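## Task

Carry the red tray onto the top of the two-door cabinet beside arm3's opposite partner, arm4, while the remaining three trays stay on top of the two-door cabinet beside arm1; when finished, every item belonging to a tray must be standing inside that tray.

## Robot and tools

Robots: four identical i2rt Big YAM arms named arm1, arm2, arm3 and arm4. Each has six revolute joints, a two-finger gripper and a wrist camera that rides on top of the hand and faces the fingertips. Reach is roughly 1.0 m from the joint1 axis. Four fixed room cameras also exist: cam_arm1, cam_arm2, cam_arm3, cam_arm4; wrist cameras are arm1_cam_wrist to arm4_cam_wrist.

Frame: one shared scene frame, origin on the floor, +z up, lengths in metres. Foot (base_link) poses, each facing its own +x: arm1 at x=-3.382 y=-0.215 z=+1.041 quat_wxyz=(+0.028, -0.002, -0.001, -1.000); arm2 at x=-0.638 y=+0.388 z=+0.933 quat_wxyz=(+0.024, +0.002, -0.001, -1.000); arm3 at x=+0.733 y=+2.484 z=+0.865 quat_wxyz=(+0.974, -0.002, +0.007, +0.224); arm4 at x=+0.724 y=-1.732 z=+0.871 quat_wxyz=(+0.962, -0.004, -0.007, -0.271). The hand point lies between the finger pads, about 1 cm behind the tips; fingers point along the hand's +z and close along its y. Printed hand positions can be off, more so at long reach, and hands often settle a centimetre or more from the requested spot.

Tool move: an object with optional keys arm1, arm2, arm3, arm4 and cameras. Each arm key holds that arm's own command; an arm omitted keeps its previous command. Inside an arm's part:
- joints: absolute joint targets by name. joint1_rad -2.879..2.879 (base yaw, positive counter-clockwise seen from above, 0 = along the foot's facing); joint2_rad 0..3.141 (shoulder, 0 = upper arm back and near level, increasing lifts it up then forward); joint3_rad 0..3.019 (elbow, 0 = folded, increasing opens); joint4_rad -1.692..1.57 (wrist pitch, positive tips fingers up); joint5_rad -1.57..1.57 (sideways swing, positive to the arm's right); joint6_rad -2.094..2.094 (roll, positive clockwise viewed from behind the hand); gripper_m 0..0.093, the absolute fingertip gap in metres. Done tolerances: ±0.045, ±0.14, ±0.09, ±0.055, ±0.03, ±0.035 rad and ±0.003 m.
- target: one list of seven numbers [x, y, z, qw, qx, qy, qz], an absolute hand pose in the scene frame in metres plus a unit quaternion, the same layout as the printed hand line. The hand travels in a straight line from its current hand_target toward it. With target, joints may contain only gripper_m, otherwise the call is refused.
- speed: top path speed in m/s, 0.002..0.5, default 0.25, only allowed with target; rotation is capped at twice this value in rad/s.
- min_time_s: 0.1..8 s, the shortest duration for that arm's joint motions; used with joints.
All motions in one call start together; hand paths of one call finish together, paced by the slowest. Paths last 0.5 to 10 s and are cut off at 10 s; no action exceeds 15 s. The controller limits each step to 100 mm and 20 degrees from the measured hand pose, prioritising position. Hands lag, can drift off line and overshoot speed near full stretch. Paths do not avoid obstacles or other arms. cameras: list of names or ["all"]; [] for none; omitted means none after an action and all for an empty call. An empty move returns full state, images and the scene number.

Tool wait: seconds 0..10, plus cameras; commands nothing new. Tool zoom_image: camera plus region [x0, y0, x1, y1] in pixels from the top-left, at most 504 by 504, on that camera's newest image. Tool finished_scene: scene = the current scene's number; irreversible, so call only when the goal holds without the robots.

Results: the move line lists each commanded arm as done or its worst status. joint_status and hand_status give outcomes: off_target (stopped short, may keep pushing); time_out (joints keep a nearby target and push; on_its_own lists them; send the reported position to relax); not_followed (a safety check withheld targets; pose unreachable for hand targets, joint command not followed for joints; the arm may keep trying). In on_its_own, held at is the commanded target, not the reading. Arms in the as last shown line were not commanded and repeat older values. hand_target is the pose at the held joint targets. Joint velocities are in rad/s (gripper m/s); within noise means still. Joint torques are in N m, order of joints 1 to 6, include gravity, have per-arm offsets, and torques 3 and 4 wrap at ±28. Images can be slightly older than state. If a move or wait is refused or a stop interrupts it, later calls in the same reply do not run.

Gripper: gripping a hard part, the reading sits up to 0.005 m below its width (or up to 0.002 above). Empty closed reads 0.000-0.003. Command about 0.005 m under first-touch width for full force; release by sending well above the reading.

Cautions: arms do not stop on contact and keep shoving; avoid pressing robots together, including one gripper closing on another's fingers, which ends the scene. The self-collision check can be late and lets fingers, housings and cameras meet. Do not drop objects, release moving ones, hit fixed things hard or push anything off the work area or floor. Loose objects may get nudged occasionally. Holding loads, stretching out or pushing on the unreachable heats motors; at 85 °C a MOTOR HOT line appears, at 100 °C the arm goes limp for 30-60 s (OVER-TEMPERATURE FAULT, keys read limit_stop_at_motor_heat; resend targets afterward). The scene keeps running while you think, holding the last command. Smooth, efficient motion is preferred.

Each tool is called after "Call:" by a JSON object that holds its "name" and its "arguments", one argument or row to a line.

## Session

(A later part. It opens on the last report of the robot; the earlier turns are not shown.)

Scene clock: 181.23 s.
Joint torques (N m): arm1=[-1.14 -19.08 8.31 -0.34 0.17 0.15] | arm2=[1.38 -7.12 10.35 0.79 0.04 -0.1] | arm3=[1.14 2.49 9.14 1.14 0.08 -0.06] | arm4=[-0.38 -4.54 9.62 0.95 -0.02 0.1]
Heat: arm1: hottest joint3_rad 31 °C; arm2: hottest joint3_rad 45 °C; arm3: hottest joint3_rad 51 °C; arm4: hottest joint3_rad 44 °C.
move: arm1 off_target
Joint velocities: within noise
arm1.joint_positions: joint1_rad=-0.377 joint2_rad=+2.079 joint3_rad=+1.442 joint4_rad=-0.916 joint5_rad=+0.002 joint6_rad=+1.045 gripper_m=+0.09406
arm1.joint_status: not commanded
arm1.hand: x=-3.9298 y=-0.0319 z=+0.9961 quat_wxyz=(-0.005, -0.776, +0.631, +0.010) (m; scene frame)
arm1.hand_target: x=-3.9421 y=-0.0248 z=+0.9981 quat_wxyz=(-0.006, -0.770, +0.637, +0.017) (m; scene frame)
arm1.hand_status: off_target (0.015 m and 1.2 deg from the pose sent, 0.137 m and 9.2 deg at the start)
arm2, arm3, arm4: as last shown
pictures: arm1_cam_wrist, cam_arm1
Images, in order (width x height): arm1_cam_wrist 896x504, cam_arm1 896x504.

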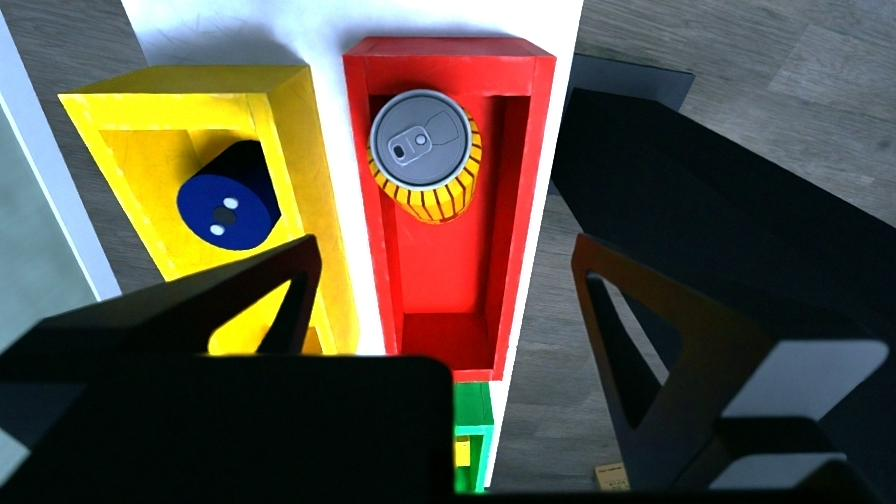

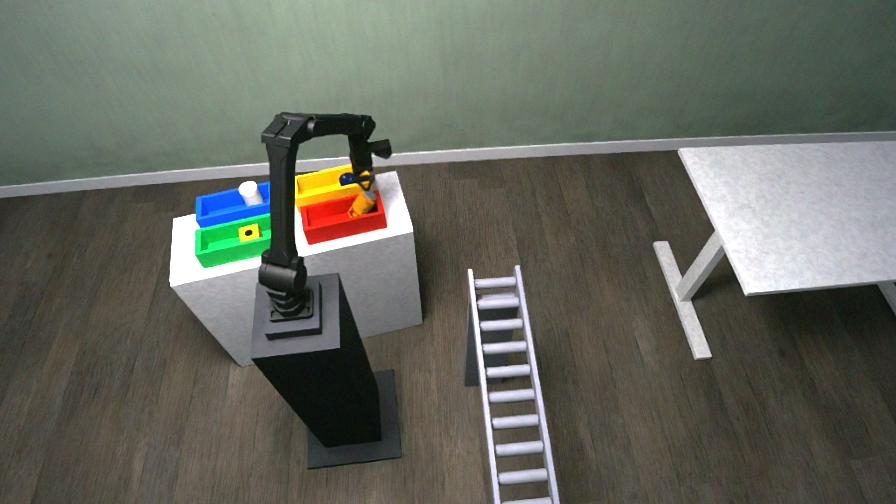

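Call:
{"name": "move", "arguments": {
  "arm1": {"target": [-3.9511, -0.0386, 0.879, 0.0062, 0.7705, -0.6374, -0.0164], "speed": 0.12},
  "cameras": ["arm1_cam_wrist"]
}}

Call:
{"name": "move", "arguments": {
  "arm1": {"joints": {"gripper_m": 0.058}},
  "cameras": ["arm1_cam_wrist", "cam_arm1"]
}}

Call:
{"name": "zoom_image", "arguments": {
  "camera": "cam_arm1",
  "region": [290, 140, 420, 260]
}}

Scene clock: 196.53 s.
Joint torques (N m): arm1=[0.03 -19.84 6.71 0.38 0.18 0.14] | arm2=[1.26 -7.59 10.28 0.79 0.05 -0.1] | arm3=[1.03 2.49 9.13 1.24 0.06 -0.06] | arm4=[0.15 -5.36 9.66 0.81 0.03 0.08]
Heat: arm1: hottest joint3_rad 33 °C; arm2: hottest joint3_rad 45 °C; arm3: hottest joint3_rad 51 °C; arm4: hottest joint3_rad 45 °C.
move: arm1 off_target
Joint velocities: within noise
arm1.joint_positions: joint1_rad=-0.366 joint2_rad=+2.286 joint3_rad=+1.454 joint4_rad=-0.723 joint5_rad=+0.002 joint6_rad=+1.073 gripper_m=+0.09405
arm1.joint_status: not commanded
arm1.hand: x=-3.9374 y=-0.0363 z=+0.8841 quat_wxyz=(-0.004, -0.770, +0.638, +0.009) (m; scene frame)
arm1.hand_target: x=-3.9506 y=-0.0387 z=+0.8793 quat_wxyz=(-0.006, -0.770, +0.637, +0.016) (m; scene frame)
arm1.hand_status: off_target (0.015 m and 0.9 deg from the pose sent, 0.119 m and 1.2 deg at the start)
arm2, arm3, arm4: as last shown
pictures: arm1_cam_wrist
Images, in order (width x height): arm1_cam_wrist 896x504.

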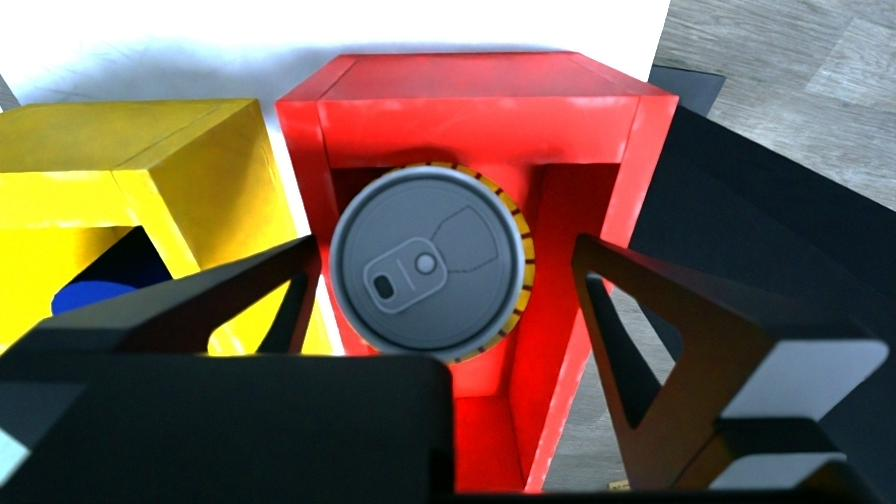

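Scene clock: 197.13 s.
Joint torques (N m): arm1=[0.09 -19.84 6.69 0.32 0.15 0.13] | arm2=[1.44 -7.36 10.35 0.83 0.04 -0.1] | arm3=[1.03 2.37 9.1 1.2 0.08 -0.05] | arm4=[-0.56 -5.13 9.58 0.92 0 0.07]
Heat: arm1: hottest joint3_rad 33 °C; arm2: hottest joint3_rad 45 °C; arm3: hottest joint3_rad 51 °C; arm4: hottest joint3_rad 45 °C.
move: arm1 off_target
Joint velocities: within noise
arm1.joint_positions: joint1_rad=-0.366 joint2_rad=+2.287 joint3_rad=+1.454 joint4_rad=-0.722 joint5_rad=+0.003 joint6_rad=+1.075 gripper_m=+0.06454
arm1.joint_status: gripper_m off_target (ended at +0.06456, target +0.05800)
arm1.hand: x=-3.9378 y=-0.0365 z=+0.8838 quat_wxyz=(-0.004, -0.770, +0.638, +0.009) (m; scene frame)
arm1.hand_target: x=-3.9507 y=-0.0389 z=+0.8793 quat_wxyz=(-0.006, -0.770, +0.637, +0.016) (m; scene frame)
arm1.hand_status: not commanded
arm2, arm3, arm4: as last shown
pictures: arm1_cam_wrist, cam_arm1
Images, in order (width x height): arm1_cam_wrist 896x504, cam_arm1 896x504.

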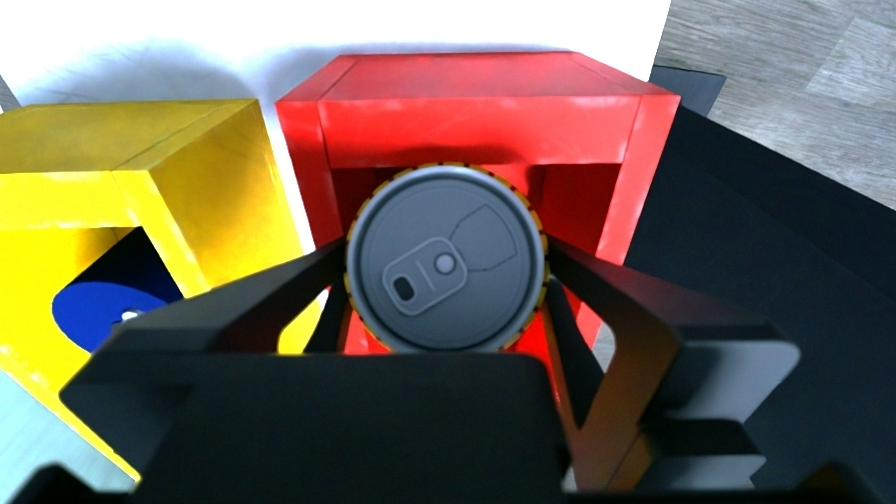

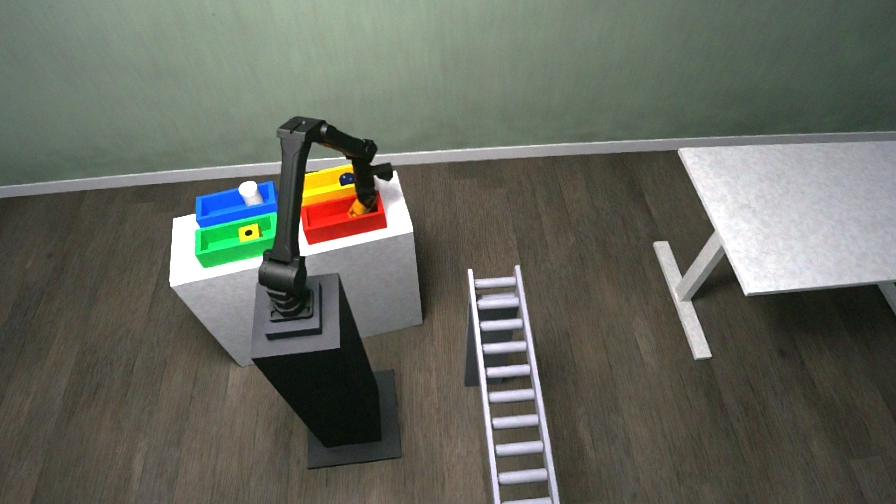

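Scaled by 3.877 from the camera's 896x504 image, which has a finer 1280x720 frame.

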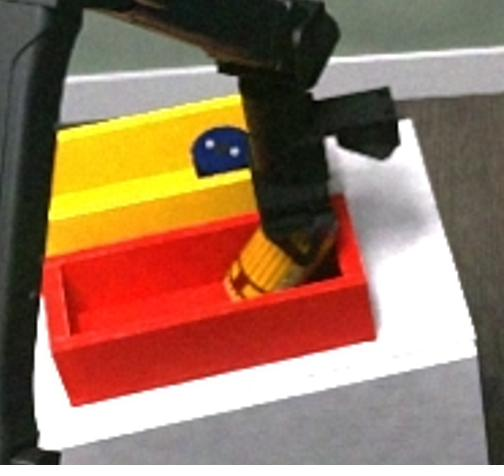

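Call:
{"name": "move", "arguments": {
  "arm1": {"target": [-3.9487, -0.0400, 0.905, 0.0062, 0.7705, -0.6374, -0.0164], "speed": 0.1}
}}

Call:
{"name": "move", "arguments": {
  "arm1": {"target": [-3.9460, -0.0560, 0.918, -0.1917, 0.7348, -0.6079, -0.2317], "speed": 0.12},
  "cameras": ["arm1_cam_wrist", "cam_arm1"]
}}

Call:
{"name": "zoom_image", "arguments": {
  "camera": "cam_arm1",
  "region": [290, 140, 420, 260]
}}

Scene clock: 210.83 s.
Joint torques (N m): arm1=[-0.03 -24.29 5.55 -0.54 0.15 0.14] | arm2=[1.38 -7.36 10.33 0.81 0.04 -0.1] | arm3=[1.08 2.32 9.13 1.21 0.08 -0.05] | arm4=[-0.67 -4.01 9.48 0.94 0 0.11]
Heat: arm1: hottest joint3_rad 33 °C; arm2: hottest joint3_rad 45 °C; arm3: hottest joint3_rad 51 °C; arm4: hottest joint3_rad 45 °C.
move: arm1 off_target
Joint velocities: within noise
arm1.joint_positions: joint1_rad=-0.366 joint2_rad=+2.286 joint3_rad=+1.454 joint4_rad=-0.740 joint5_rad=+0.003 joint6_rad=+1.076 gripper_m=+0.06454
arm1.joint_status: not commanded
arm1.hand: x=-3.9338 y=-0.0378 z=+0.8844 quat_wxyz=(-0.001, -0.770, +0.639, +0.001) (m; scene frame)
arm1.hand_target: x=-3.9483 y=-0.0401 z=+0.9049 quat_wxyz=(-0.006, -0.770, +0.637, +0.016) (m; scene frame)
arm1.hand_status: off_target (0.026 m and 1.8 deg from the pose sent, 0.024 m and 0.9 deg at the start)
arm2, arm3, arm4: as last shown
pictures: none

Scene clock: 213.90 s.
Joint torques (N m): arm1=[-0.09 -23.12 4 0.75 1.07 0.17] | arm2=[1.32 -7.3 10.32 0.76 0.05 -0.11] | arm3=[1.38 2.32 9.11 1.24 0.08 -0.06] | arm4=[-0.38 -5.01 9.61 1.02 0.03 0.1]
Heat: arm1: hottest joint3_rad 33 °C; arm2: hottest joint3_rad 45 °C; arm3: hottest joint3_rad 51 °C; arm4: hottest joint3_rad 45 °C.
move: arm1 off_target
Joint velocities: within noise
arm1.joint_positions: joint1_rad=-0.175 joint2_rad=+2.240 joint3_rad=+1.287 joint4_rad=-0.464 joint5_rad=+0.571 joint6_rad=+1.201 gripper_m=+0.06454
arm1.joint_status: not commanded
arm1.hand: x=-3.9329 y=-0.0544 z=+0.8990 quat_wxyz=(+0.200, -0.742, +0.604, +0.209) (m; scene frame)
arm1.hand_target: x=-3.9457 y=-0.0561 z=+0.9179 quat_wxyz=(+0.191, -0.735, +0.608, +0.232) (m; scene frame)
arm1.hand_status: off_target (0.023 m and 3.0 deg from the pose sent, 0.040 m and 35.0 deg at the start)
arm2, arm4: as last shown
arm3.joint_positions: joint1_rad=-0.423 joint2_rad=+0.637 joint3_rad=+1.333 joint4_rad=-1.526 joint5_rad=+0.222 joint6_rad=+0.654 gripper_m=+0.09396
arm3.joint_status: not commanded
arm3.hand: x=+0.9557 y=+2.4547 z=+1.3375 quat_wxyz=(-0.369, -0.322, -0.872, -0.018) (m; scene frame)
arm3.hand_target: x=+0.9552 y=+2.4547 z=+1.3503 quat_wxyz=(-0.382, -0.321, -0.866, -0.024) (m; scene frame)
arm3.hand_status: not commanded
pictures: arm1_cam_wrist, cam_arm1
Images, in order (width x height): arm1_cam_wrist 896x504, cam_arm1 896x504.

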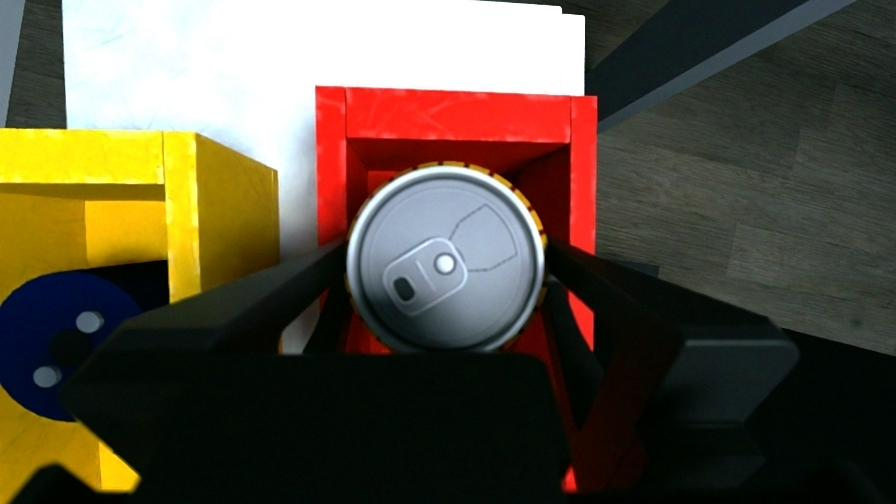

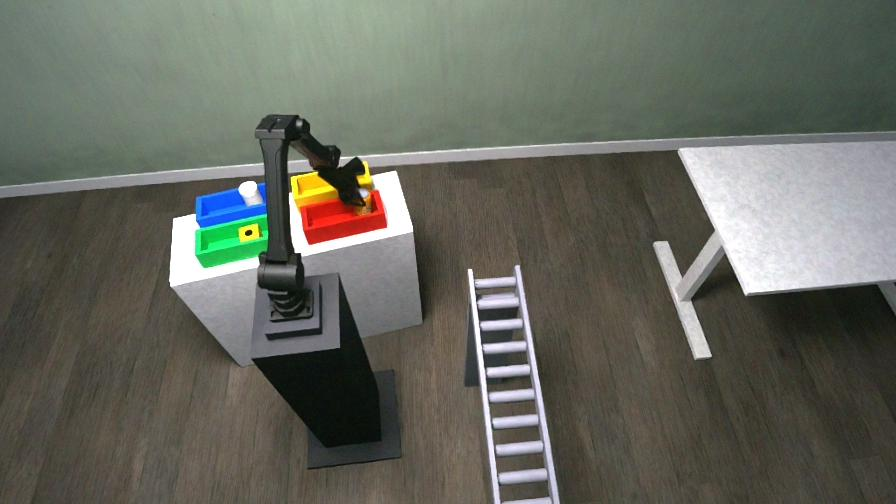

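Scaled by 3.877 from the camera's 896x504 image, which has a finer 1280x720 frame.

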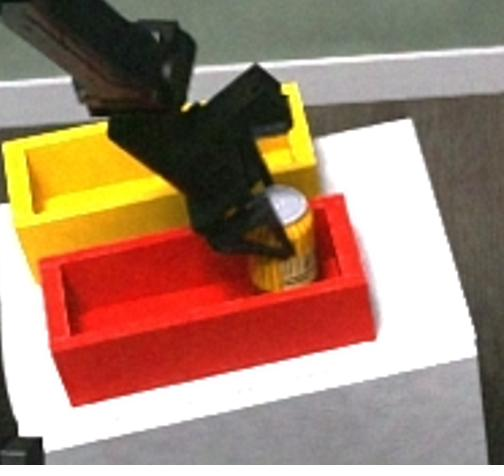

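Call:
{"name": "move", "arguments": {
  "arm1": {"target": [-3.9460, -0.0560, 0.897, -0.1917, 0.7348, -0.6079, -0.2317], "speed": 0.05},
  "cameras": ["cam_arm1"]
}}

Call:
{"name": "zoom_image", "arguments": {
  "camera": "cam_arm1",
  "region": [290, 140, 420, 260]
}}

Scene clock: 220.00 s.
Joint torques (N m): arm1=[-0.21 -20.66 4.48 0.79 0.92 0.14] | arm2=[1.26 -7.24 10.24 0.75 0.06 -0.1] | arm3=[1.26 2.49 9.14 1.18 0.08 -0.06] | arm4=[0.03 -5.54 9.52 0.99 -0.03 0.13]
Heat: arm1: hottest joint3_rad 33 °C; arm2: hottest joint3_rad 45 °C; arm3: hottest joint3_rad 51 °C; arm4: hottest joint3_rad 45 °C.
move: arm1 off_target
Joint velocities: within noise
arm1.joint_positions: joint1_rad=-0.174 joint2_rad=+2.257 joint3_rad=+1.287 joint4_rad=-0.426 joint5_rad=+0.574 joint6_rad=+1.203 gripper_m=+0.06454
arm1.joint_status: not commanded
arm1.hand: x=-3.9364 y=-0.0536 z=+0.8915 quat_wxyz=(+0.196, -0.739, +0.606, +0.218) (m; scene frame)
arm1.hand_target: x=-3.9459 y=-0.0561 z=+0.8972 quat_wxyz=(+0.192, -0.735, +0.608, +0.232) (m; scene frame)
arm1.hand_status: off_target (0.011 m and 1.7 deg from the pose sent, 0.013 m and 3.0 deg at the start)
arm2.joint_positions: joint1_rad=+0.690 joint2_rad=+1.193 joint3_rad=+1.498 joint4_rad=-1.338 joint5_rad=-0.003 joint6_rad=+0.016 gripper_m=+0.09396
arm2.joint_status: not commanded
arm2.hand: x=-0.9621 y=+0.0949 z=+1.3418 quat_wxyz=(-0.101, -0.902, -0.341, +0.246) (m; scene frame)
arm2.hand_target: x=-0.9591 y=+0.0924 z=+1.3381 quat_wxyz=(-0.096, -0.900, -0.353, +0.239) (m; scene frame)
arm2.hand_status: not commanded
arm3: as last shown
arm4.joint_positions: joint1_rad=+1.191 joint2_rad=+1.093 joint3_rad=+1.404 joint4_rad=-1.492 joint5_rad=-0.002 joint6_rad=-0.015 gripper_m=+0.09396
arm4.joint_status: not commanded
arm4.hand: x=+1.0128 y=-1.5083 z=+1.2569 quat_wxyz=(-0.187, +0.318, -0.928, -0.053) (m; scene frame)
arm4.hand_target: x=+1.0104 y=-1.5063 z=+1.2520 quat_wxyz=(-0.178, +0.316, -0.931, -0.052) (m; scene frame)
arm4.hand_status: not commanded
pictures: cam_arm1
Images, in order (width x height): cam_arm1 896x504.

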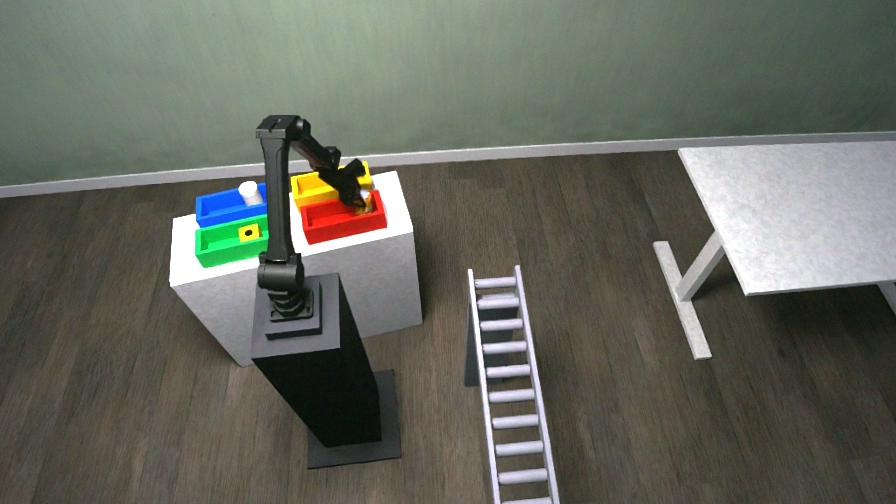

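Scaled by 3.877 from the camera's 896x504 image, which has a finer 1280x720 frame.

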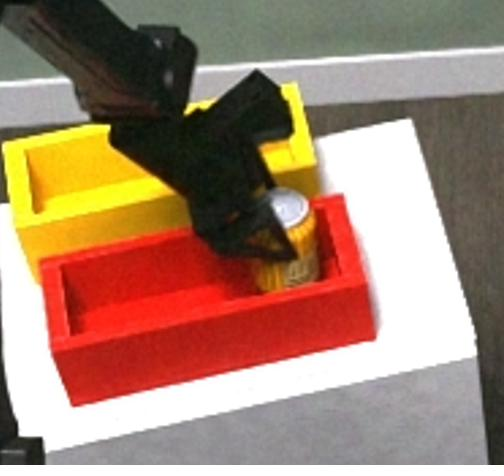

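Call:
{"name": "move", "arguments": {
  "arm1": {"joints": {"gripper_m": 0.093}}
}}

Call:
{"name": "move", "arguments": {
  "arm1": {"target": [-3.9500, -0.1050, 0.985, -0.1917, 0.7348, -0.6079, -0.2317], "speed": 0.12},
  "cameras": ["arm1_cam_wrist", "cam_arm1"]
}}

Call:
{"name": "zoom_image", "arguments": {
  "camera": "cam_arm1",
  "region": [290, 140, 420, 260]
}}

Scene clock: 224.37 s.
Joint torques (N m): arm1=[-0.44 -20.72 4.66 0.65 0.64 0.14] | arm2=[1.08 -7.47 10.28 0.8 0.05 -0.1] | arm3=[0.79 2.49 9.18 1.21 0.07 -0.06] | arm4=[0.26 -4.42 9.55 1.05 -0.03 0.07]
Heat: arm1: hottest joint3_rad 33 °C; arm2: hottest joint3_rad 45 °C; arm3: hottest joint3_rad 51 °C; arm4: hottest joint3_rad 45 °C.
move: arm1 done
Joint velocities: within noise
arm1.joint_positions: joint1_rad=-0.174 joint2_rad=+2.257 joint3_rad=+1.287 joint4_rad=-0.425 joint5_rad=+0.580 joint6_rad=+1.203 gripper_m=+0.09280
arm1.joint_status: all done
arm1.hand: x=-3.9365 y=-0.0527 z=+0.8922 quat_wxyz=(+0.198, -0.738, +0.606, +0.220) (m; scene frame)
arm1.hand_target: x=-3.9459 y=-0.0561 z=+0.8971 quat_wxyz=(+0.192, -0.735, +0.608, +0.232) (m; scene frame)
arm1.hand_status: not commanded
arm2, arm3, arm4: as last shown
pictures: none

Scene clock: 225.97 s.
Joint torques (N m): arm1=[-0.38 -21.13 5.96 -0.13 0.68 0.16] | arm2=[1.61 -7.36 10.3 0.76 0.06 -0.1] | arm3=[1.2 2.26 9.17 1.2 0.09 -0.04] | arm4=[0.03 -5.13 9.48 0.98 -0.02 0.06]
Heat: arm1: hottest joint3_rad 33 °C; arm2: hottest joint3_rad 45 °C; arm3: hottest joint3_rad 51 °C; arm4: hottest joint3_rad 45 °C.
move: arm1 off_target
Joint velocities: within noise
arm1.joint_positions: joint1_rad=-0.084 joint2_rad=+2.098 joint3_rad=+1.287 joint4_rad=-0.643 joint5_rad=+0.595 joint6_rad=+1.306 gripper_m=+0.09288
arm1.joint_status: not commanded
arm1.hand: x=-3.9393 y=-0.1011 z=+0.9730 quat_wxyz=(+0.200, -0.739, +0.605, +0.221) (m; scene frame)
arm1.hand_target: x=-3.9497 y=-0.1050 z=+0.9851 quat_wxyz=(+0.192, -0.735, +0.608, +0.232) (m; scene frame)
arm1.hand_status: off_target (0.017 m and 1.7 deg from the pose sent, 0.107 m and 1.6 deg at the start)
arm2, arm3, arm4: as last shown
pictures: arm1_cam_wrist, cam_arm1
Images, in order (width x height): arm1_cam_wrist 896x504, cam_arm1 896x504.

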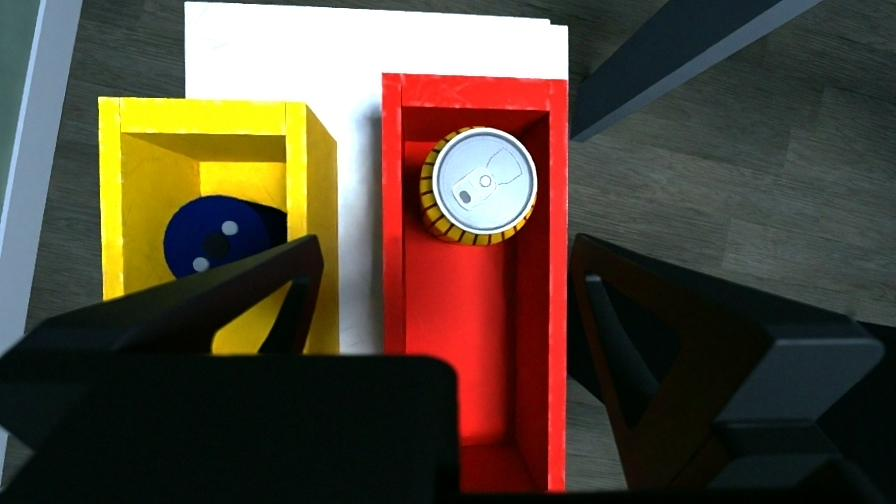

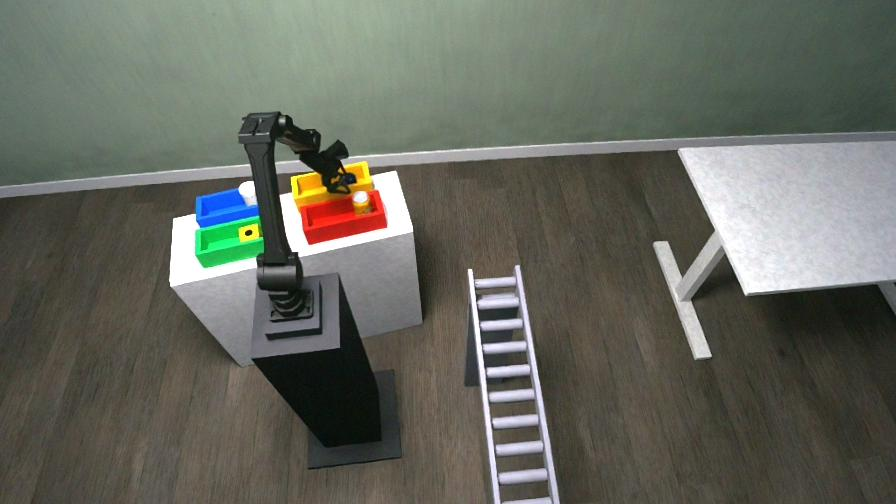

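Scaled by 3.877 from the camera's 896x504 image, which has a finer 1280x720 frame.

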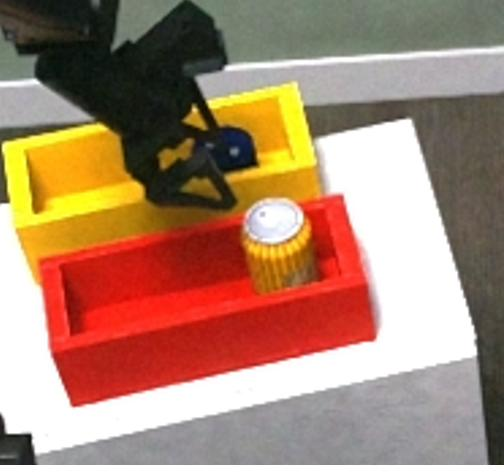

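Call:
{"name": "move", "arguments": {
  "arm1": {"target": [-3.885, -0.128, 1.01, 0.0062, 0.7632, -0.6461, -0.0120], "speed": 0.25}
}}

Call:
{"name": "move", "arguments": {
  "arm1": {"joints": {"joint6_rad": -1.93}, "min_time_s": 1.8}
}}

Call:
{"name": "move", "arguments": {
  "arm1": {"target": [-3.8695, -0.1310, 0.880, -0.0110, 0.6461, 0.7632, -0.0080], "speed": 0.2},
  "cameras": ["arm1_cam_wrist", "cam_arm1"]
}}

Call:
{"name": "zoom_image", "arguments": {
  "camera": "cam_arm1",
  "region": [290, 140, 420, 260]
}}

Scene clock: 255.37 s.
Joint torques (N m): arm1=[-1.55 -19.37 4.67 -0.35 -0.02 -0.05] | arm2=[1.67 -7.53 10.32 0.81 0.06 -0.1] | arm3=[1.03 2.43 9.14 1.18 0.08 -0.06] | arm4=[-0.03 -4.89 9.55 0.98 0.01 0.05]
Heat: arm1: hottest joint2_rad 34 °C; arm2: hottest joint3_rad 45 °C; arm3: hottest joint3_rad 51 °C; arm4: hottest joint3_rad 45 °C.
move: arm1 done
Joint velocities: within noise
arm1.joint_positions: joint1_rad=-0.217 joint2_rad=+1.932 joint3_rad=+1.214 joint4_rad=-0.832 joint5_rad=+0.007 joint6_rad=+1.249 gripper_m=+0.09288
arm1.joint_status: not commanded
arm1.hand: x=-3.8877 y=-0.1312 z=+1.0044 quat_wxyz=(-0.005, -0.762, +0.648, +0.012) (m; scene frame)
arm1.hand_target: x=-3.8851 y=-0.1279 z=+1.0099 quat_wxyz=(-0.006, -0.763, +0.646, +0.012) (m; scene frame)
arm1.hand_status: done (0.007 m and 0.3 deg from the pose sent, 0.071 m and 34.1 deg at the start)
arm2, arm3, arm4: as last shown
pictures: none

Scene clock: 258.17 s.
Joint torques (N m): arm1=[-1.61 -19.19 4.67 -0.39 -0.2 -0.07] | arm2=[1.44 -7.36 10.3 0.83 0.05 -0.1] | arm3=[1.03 2.43 9.1 1.17 0.09 -0.07] | arm4=[-0.26 -5.01 9.59 0.95 0.01 0.01]
Heat: arm1: hottest joint2_rad 33 °C; arm2: hottest joint3_rad 45 °C; arm3: hottest joint3_rad 51 °C; arm4: hottest joint3_rad 45 °C.
move: arm1 done
Joint velocities: within noise
arm1.joint_positions: joint1_rad=-0.217 joint2_rad=+1.932 joint3_rad=+1.214 joint4_rad=-0.832 joint5_rad=+0.006 joint6_rad=-1.918 gripper_m=+0.09292
arm1.joint_status: all done
arm1.hand: x=-3.8877 y=-0.1314 z=+1.0044 quat_wxyz=(+0.012, -0.638, -0.770, +0.005) (m; scene frame)
arm1.hand_target: x=-3.8851 y=-0.1279 z=+1.0099 quat_wxyz=(+0.012, -0.637, -0.771, +0.006) (m; scene frame)
arm1.hand_status: not commanded
arm2, arm3, arm4: as last shown
pictures: none

Scene clock: 259.63 s.
Joint torques (N m): arm1=[-1.67 -17.38 3.7 0.36 -0.24 0.14] | arm2=[1.49 -7.18 10.32 0.79 0.05 -0.1] | arm3=[1.03 2.49 9.18 1.22 0.09 -0.05] | arm4=[-0.09 -5.3 9.61 0.94 0 0.08]
Heat: arm1: hottest joint2_rad 33 °C; arm2: hottest joint3_rad 45 °C; arm3: hottest joint3_rad 51 °C; arm4: hottest joint3_rad 45 °C.
move: arm1 done
Joint velocities: within noise
arm1.joint_positions: joint1_rad=-0.217 joint2_rad=+2.143 joint3_rad=+1.131 joint4_rad=-0.542 joint5_rad=+0.003 joint6_rad=-1.916 gripper_m=+0.09292
arm1.joint_status: not commanded
arm1.hand: x=-3.8674 y=-0.1356 z=+0.8831 quat_wxyz=(+0.009, -0.639, -0.769, +0.005) (m; scene frame)
arm1.hand_target: x=-3.8694 y=-0.1309 z=+0.8801 quat_wxyz=(+0.011, -0.646, -0.763, +0.008) (m; scene frame)
arm1.hand_status: done (0.006 m and 1.1 deg from the pose sent, 0.126 m and 1.3 deg at the start)
arm2, arm3, arm4: as last shown
pictures: arm1_cam_wrist, cam_arm1
Images, in order (width x height): arm1_cam_wrist 896x504, cam_arm1 896x504.

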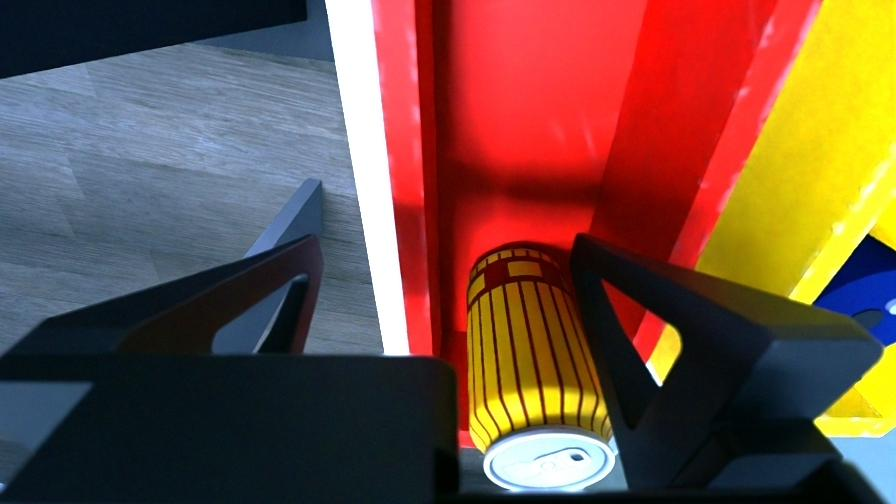

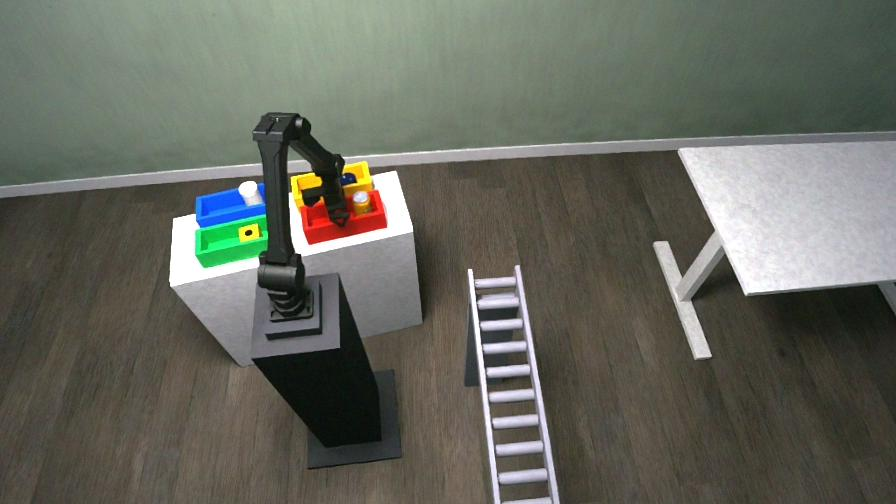

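Scaled by 3.877 from the camera's 896x504 image, which has a finer 1280x720 frame.

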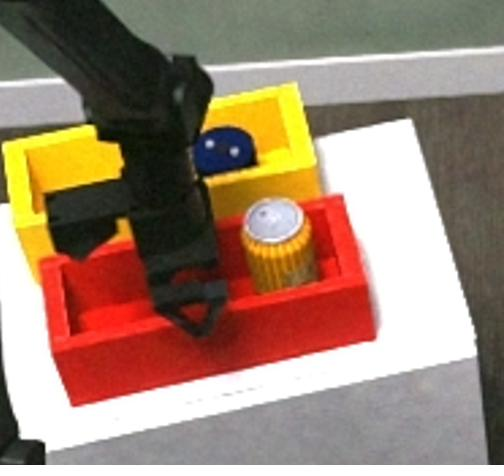

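Call:
{"name": "move", "arguments": {
  "arm1": {"target": [-3.8690, -0.1120, 0.8240, -0.0110, 0.6388, 0.7694, -0.0080], "speed": 0.1},
  "cameras": ["arm1_cam_wrist"]
}}

Call:
{"name": "move", "arguments": {
  "arm1": {"joints": {"gripper_m": 0.0}},
  "cameras": ["arm1_cam_wrist", "cam_arm1"]
}}

Call:
{"name": "zoom_image", "arguments": {
  "camera": "cam_arm1",
  "region": [290, 140, 420, 260]
}}

Scene clock: 270.47 s.
Joint torques (N m): arm1=[-1.85 -17.73 4.19 0.24 -0.24 -0.06] | arm2=[1.32 -7.3 10.33 0.81 0.04 -0.11] | arm3=[1.14 2.37 9.14 1.18 0.1 -0.05] | arm4=[0.5 -4.66 9.61 1.07 -0.05 0.03]
Heat: arm1: hottest joint2_rad 32 °C; arm2: hottest joint3_rad 45 °C; arm3: hottest joint3_rad 51 °C; arm4: hottest joint3_rad 45 °C.
move: arm1 off_target
Joint velocities: within noise
arm1.joint_positions: joint1_rad=-0.256 joint2_rad=+2.273 joint3_rad=+1.152 joint4_rad=-0.444 joint5_rad=+0.002 joint6_rad=-1.953 gripper_m=+0.09292
arm1.joint_status: not commanded
arm1.hand: x=-3.8587 y=-0.1181 z=+0.8261 quat_wxyz=(+0.004, -0.640, -0.769, +0.003) (m; scene frame)
arm1.hand_target: x=-3.8688 y=-0.1121 z=+0.8243 quat_wxyz=(+0.011, -0.639, -0.769, +0.008) (m; scene frame)
arm1.hand_status: off_target (0.012 m and 1.1 deg from the pose sent, 0.064 m and 0.3 deg at the start)
arm2, arm3, arm4: as last shown
pictures: arm1_cam_wrist
Images, in order (width x height): arm1_cam_wrist 896x504.

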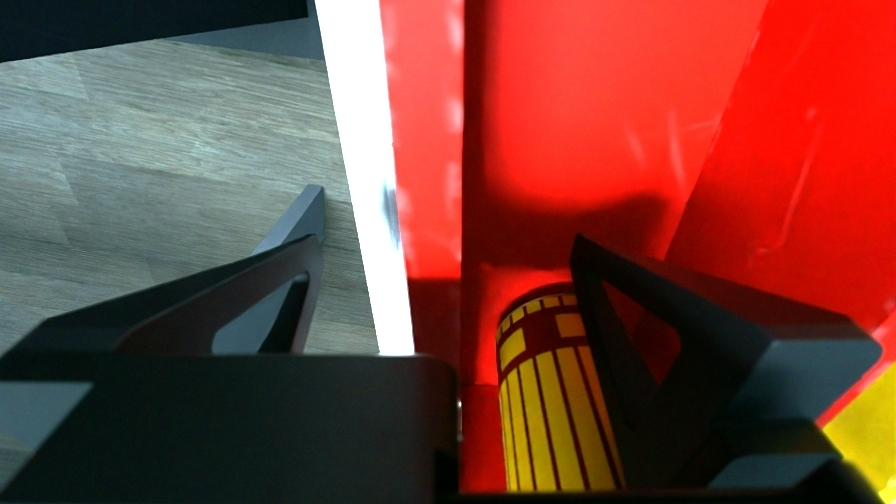

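Scene clock: 271.33 s.
Joint torques (N m): arm1=[-1.67 -17.85 3.92 0.03 -0.09 0] | arm2=[1.44 -7.3 10.32 0.73 0.04 -0.1] | arm3=[1.08 2.49 9.18 1.2 0.09 -0.07] | arm4=[-0.09 -4.95 9.59 0.85 -0.02 0.09]
Heat: arm1: hottest joint2_rad 32 °C; arm2: hottest joint3_rad 45 °C; arm3: hottest joint3_rad 51 °C; arm4: hottest joint3_rad 45 °C.
move: arm1 off_target
Joint velocities: within noise
arm1.joint_positions: joint1_rad=-0.256 joint2_rad=+2.272 joint3_rad=+1.155 joint4_rad=-0.439 joint5_rad=-0.002 joint6_rad=-1.958 gripper_m=+0.01106
arm1.joint_status: gripper_m off_target (ended at +0.01109, target +0.00000)
arm1.hand: x=-3.8627 y=-0.1178 z=+0.8273 quat_wxyz=(+0.007, -0.638, -0.770, +0.006) (m; scene frame)
arm1.hand_target: x=-3.8689 y=-0.1121 z=+0.8243 quat_wxyz=(+0.011, -0.639, -0.769, +0.008) (m; scene frame)
arm1.hand_status: not commanded
arm2, arm4: as last shown
arm3.joint_positions: joint1_rad=-0.423 joint2_rad=+0.637 joint3_rad=+1.333 joint4_rad=-1.526 joint5_rad=+0.222 joint6_rad=+0.654 gripper_m=+0.09396
arm3.joint_status: not commanded
arm3.hand: x=+0.9557 y=+2.4547 z=+1.3375 quat_wxyz=(-0.369, -0.322, -0.872, -0.018) (m; scene frame)
arm3.hand_target: x=+0.9552 y=+2.4547 z=+1.3503 quat_wxyz=(-0.382, -0.321, -0.866, -0.024) (m; scene frame)
arm3.hand_status: not commanded
pictures: arm1_cam_wrist, cam_arm1
Images, in order (width x height): arm1_cam_wrist 896x504, cam_arm1 896x504.

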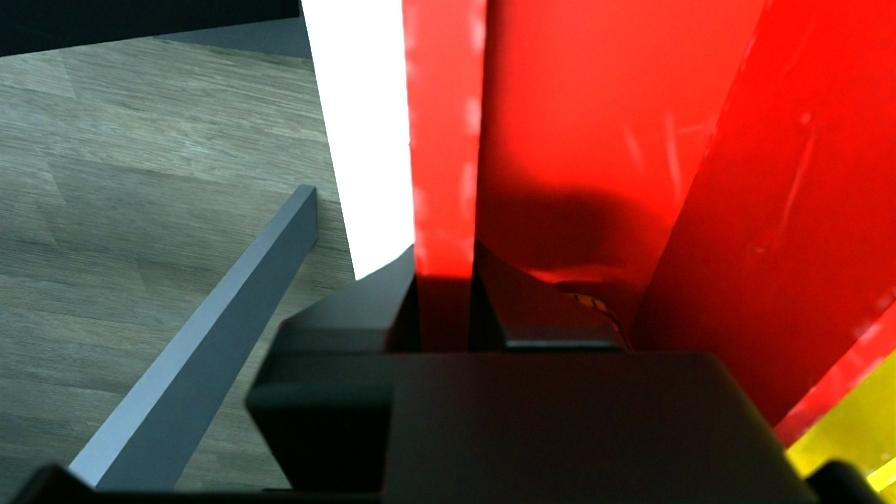

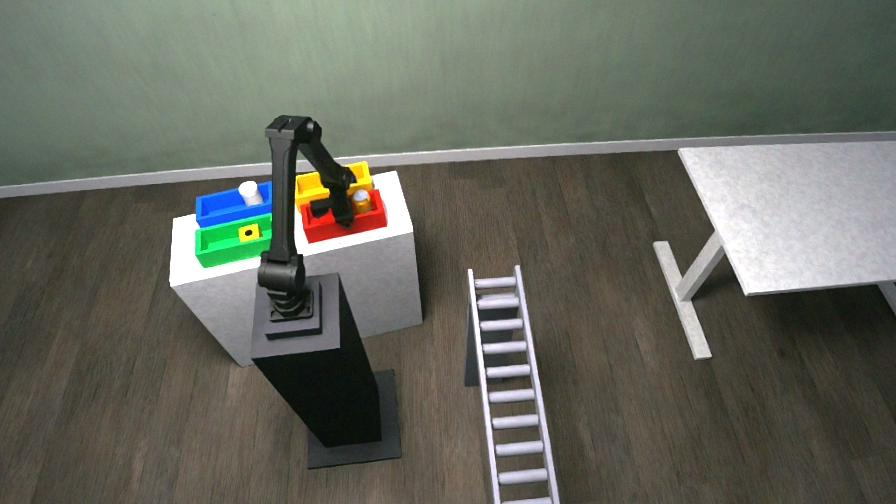

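Scaled by 3.877 from the camera's 896x504 image, which has a finer 1280x720 frame.

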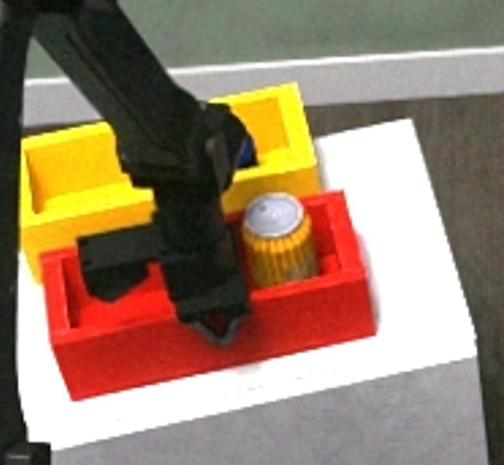

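Call:
{"name": "move", "arguments": {
  "arm1": {"target": [-3.873, -0.112, 1.03, -0.0266, 0.6388, 0.7694, -0.0140], "speed": 0.15},
  "cameras": ["arm1_cam_wrist"]
}}

Call:
{"name": "move", "arguments": {
  "arm1": {"target": [-3.63, 0.20, 1.035, -0.0398, 0.9063, 0.4226, -0.0038], "speed": 0.2},
  "cameras": ["arm1_cam_wrist", "cam_arm1"]
}}

Call:
{"name": "zoom_image", "arguments": {
  "camera": "cam_arm1",
  "region": [360, 170, 500, 310]
}}

Scene clock: 287.90 s.
Joint torques (N m): arm1=[-1.32 -20.37 7.6 -0.21 0.09 0.03] | arm2=[1.38 -7.3 10.3 0.76 0.04 -0.1] | arm3=[1.08 2.61 9.14 1.17 0.08 -0.05] | arm4=[0.09 -5.01 9.42 0.88 0.02 0.04]
Heat: arm1: hottest joint2_rad 32 °C; arm2: hottest joint3_rad 45 °C; arm3: hottest joint3_rad 51 °C; arm4: hottest joint3_rad 45 °C.
move: arm1 off_target
Joint velocities: within noise
arm1.joint_positions: joint1_rad=-0.256 joint2_rad=+1.891 joint3_rad=+1.118 joint4_rad=-0.830 joint5_rad=-0.001 joint6_rad=-1.958 gripper_m=+0.01106
arm1.joint_status: not commanded
arm1.hand: x=-3.8440 y=-0.1211 z=+0.9965 quat_wxyz=(-0.013, -0.638, -0.770, -0.005) (m; scene frame)
arm1.hand_target: x=-3.8714 y=-0.1124 z=+1.0304 quat_wxyz=(+0.027, -0.638, -0.769, +0.014) (m; scene frame)
arm1.hand_status: off_target (0.045 m and 5.1 deg from the pose sent, 0.203 m and 2.4 deg at the start)
arm2.joint_positions: joint1_rad=+0.690 joint2_rad=+1.193 joint3_rad=+1.498 joint4_rad=-1.338 joint5_rad=-0.003 joint6_rad=+0.016 gripper_m=+0.09396
arm2.joint_status: not commanded
arm2.hand: x=-0.9621 y=+0.0949 z=+1.3418 quat_wxyz=(-0.101, -0.902, -0.341, +0.246) (m; scene frame)
arm2.hand_target: x=-0.9591 y=+0.0924 z=+1.3381 quat_wxyz=(-0.096, -0.900, -0.353, +0.239) (m; scene frame)
arm2.hand_status: not commanded
arm3: as last shown
arm4.joint_positions: joint1_rad=+1.191 joint2_rad=+1.093 joint3_rad=+1.404 joint4_rad=-1.492 joint5_rad=-0.002 joint6_rad=-0.015 gripper_m=+0.09396
arm4.joint_status: not commanded
arm4.hand: x=+1.0128 y=-1.5083 z=+1.2569 quat_wxyz=(-0.187, +0.318, -0.928, -0.053) (m; scene frame)
arm4.hand_target: x=+1.0104 y=-1.5063 z=+1.2520 quat_wxyz=(-0.178, +0.316, -0.931, -0.052) (m; scene frame)
arm4.hand_status: not commanded
pictures: arm1_cam_wrist
Images, in order (width x height): arm1_cam_wrist 896x504.

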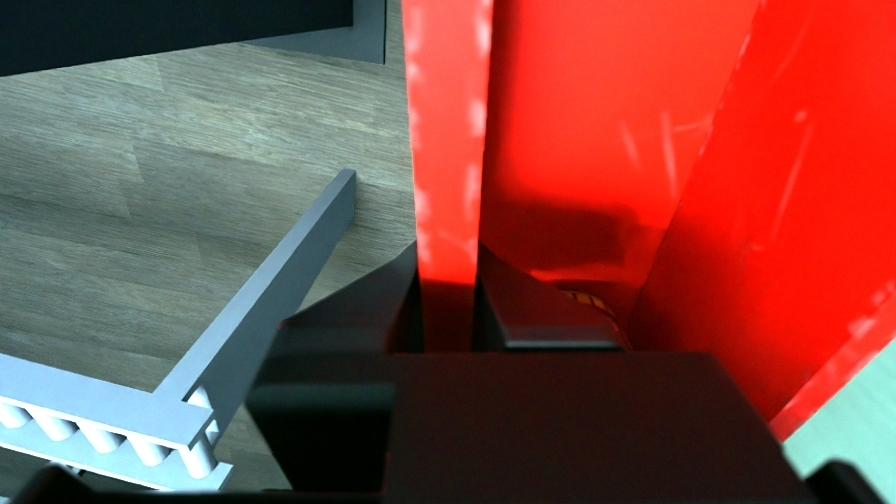

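Scene clock: 291.00 s.
Joint torques (N m): arm1=[-0.79 -17.08 8.98 -0.12 -0.04 0.14] | arm2=[1.38 -7.24 10.32 0.75 0.03 -0.11] | arm3=[1.03 2.43 9.16 1.21 0.09 -0.06] | arm4=[-0.67 -4.89 9.51 1.01 0 0.1]
Heat: arm1: hottest joint2_rad 32 °C; arm2: hottest joint3_rad 45 °C; arm3: hottest joint3_rad 51 °C; arm4: hottest joint3_rad 45 °C.
move: arm1 off_target
Joint velocities: within noise
arm1.joint_positions: joint1_rad=-1.086 joint2_rad=+1.801 joint3_rad=+1.028 joint4_rad=-0.798 joint5_rad=+0.004 joint6_rad=-1.912 gripper_m=+0.01106
arm1.joint_status: not commanded
arm1.hand: x=-3.6121 y=+0.1699 z=+1.0099 quat_wxyz=(+0.000, -0.904, -0.427, +0.001) (m; scene frame)
arm1.hand_target: x=-3.6292 y=+0.1985 z=+1.0362 quat_wxyz=(+0.040, -0.906, -0.422, +0.004) (m; scene frame)
arm1.hand_status: off_target (0.043 m and 4.6 deg from the pose sent, 0.388 m and 51.1 deg at the start)
arm2, arm3, arm4: as last shown
pictures: arm1_cam_wrist, cam_arm1
Images, in order (width x height): arm1_cam_wrist 896x504, cam_arm1 896x504.

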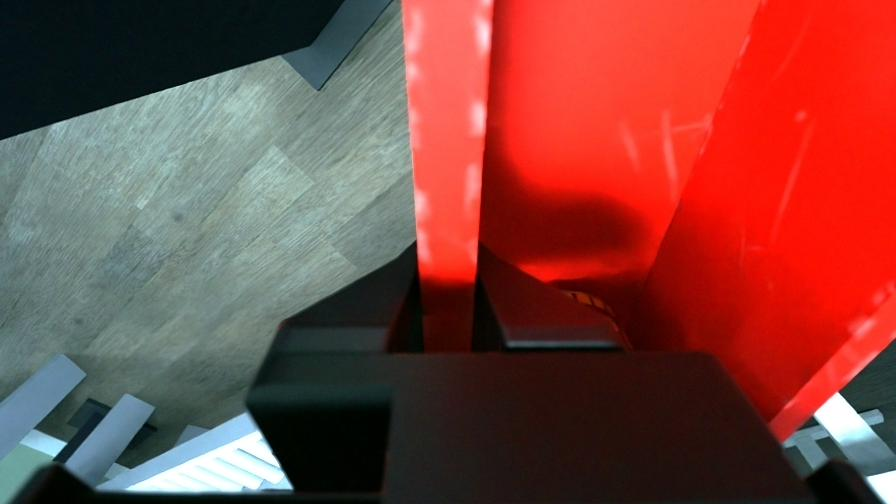

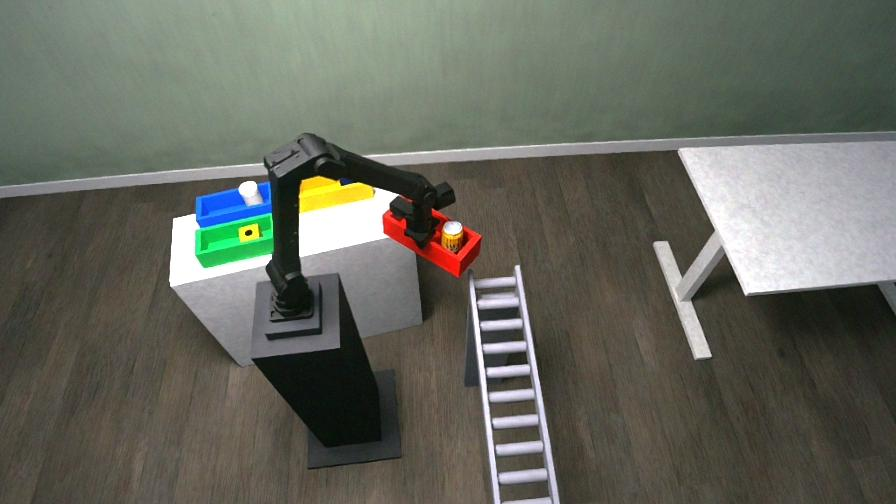

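Scaled by 3.600 from the camera's 896x504 image, which has a finer 1280x720 frame.

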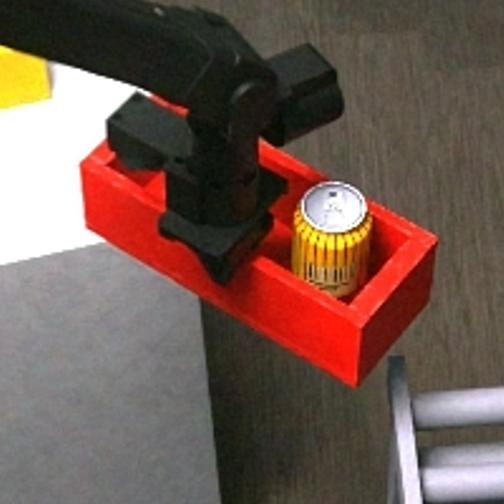

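Call:
{"name": "move", "arguments": {
  "arm1": {"target": [-3.371, 0.382, 0.99, -0.040, 0.9992, 0.0, 0.0], "speed": 0.2},
  "cameras": ["arm1_cam_wrist", "cam_arm1"]
}}

Call:
{"name": "zoom_image", "arguments": {
  "camera": "cam_arm1",
  "region": [455, 255, 555, 395]
}}

Scene clock: 300.33 s.
Joint torques (N m): arm1=[-1.08 -22.48 9.62 -0.16 0.06 0.15] | arm2=[1.49 -7.24 10.25 0.8 0.04 -0.11] | arm3=[0.97 2.78 9.11 1.17 0.09 -0.04] | arm4=[0.26 -5.19 9.63 0.79 -0.03 0.07]
Heat: arm1: hottest joint3_rad 33 °C; arm2: hottest joint3_rad 45 °C; arm3: hottest joint3_rad 51 °C; arm4: hottest joint3_rad 45 °C.
move: arm1 off_target
Joint velocities: within noise
arm1.joint_positions: joint1_rad=-1.644 joint2_rad=+2.107 joint3_rad=+1.382 joint4_rad=-0.848 joint5_rad=-0.002 joint6_rad=-1.602 gripper_m=+0.01106
arm1.joint_status: not commanded
arm1.hand: x=-3.3727 y=+0.3440 z=+0.9595 quat_wxyz=(-0.002, -1.000, -0.007, +0.003) (m; scene frame)
arm1.hand_target: x=-3.3711 y=+0.3796 z=+0.9915 quat_wxyz=(+0.040, -0.999, +0.000, +0.000) (m; scene frame)
arm1.hand_status: off_target (0.049 m and 4.9 deg from the pose sent, 0.322 m and 50.7 deg at the start)
arm2, arm3, arm4: as last shown
pictures: arm1_cam_wrist, cam_arm1
Images, in order (width x height): arm1_cam_wrist 896x504, cam_arm1 896x504.

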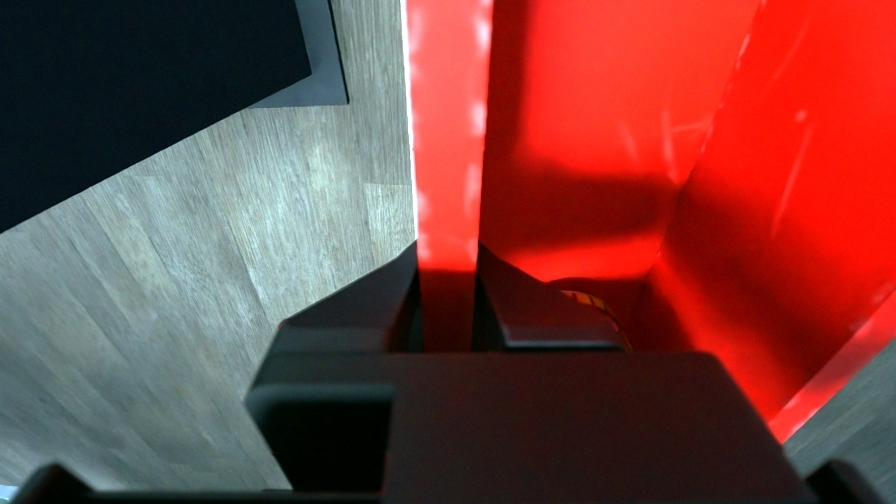

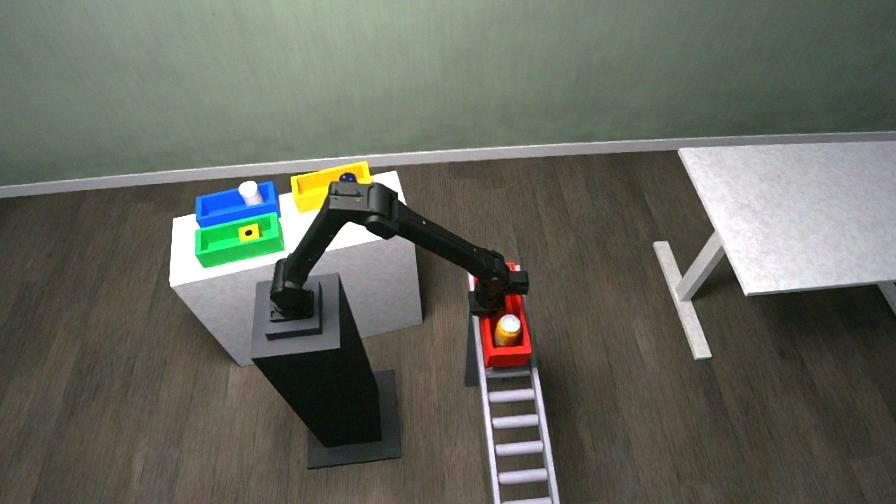

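Scaled by 3.600 from the camera's 896x504 image, which has a finer 1280x720 frame.

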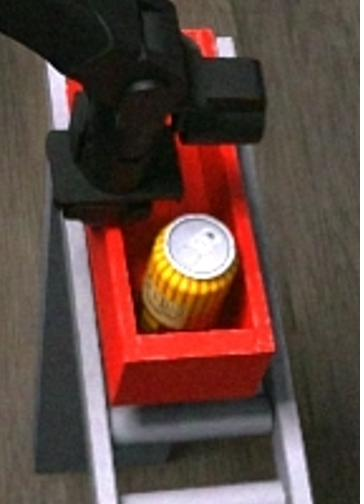

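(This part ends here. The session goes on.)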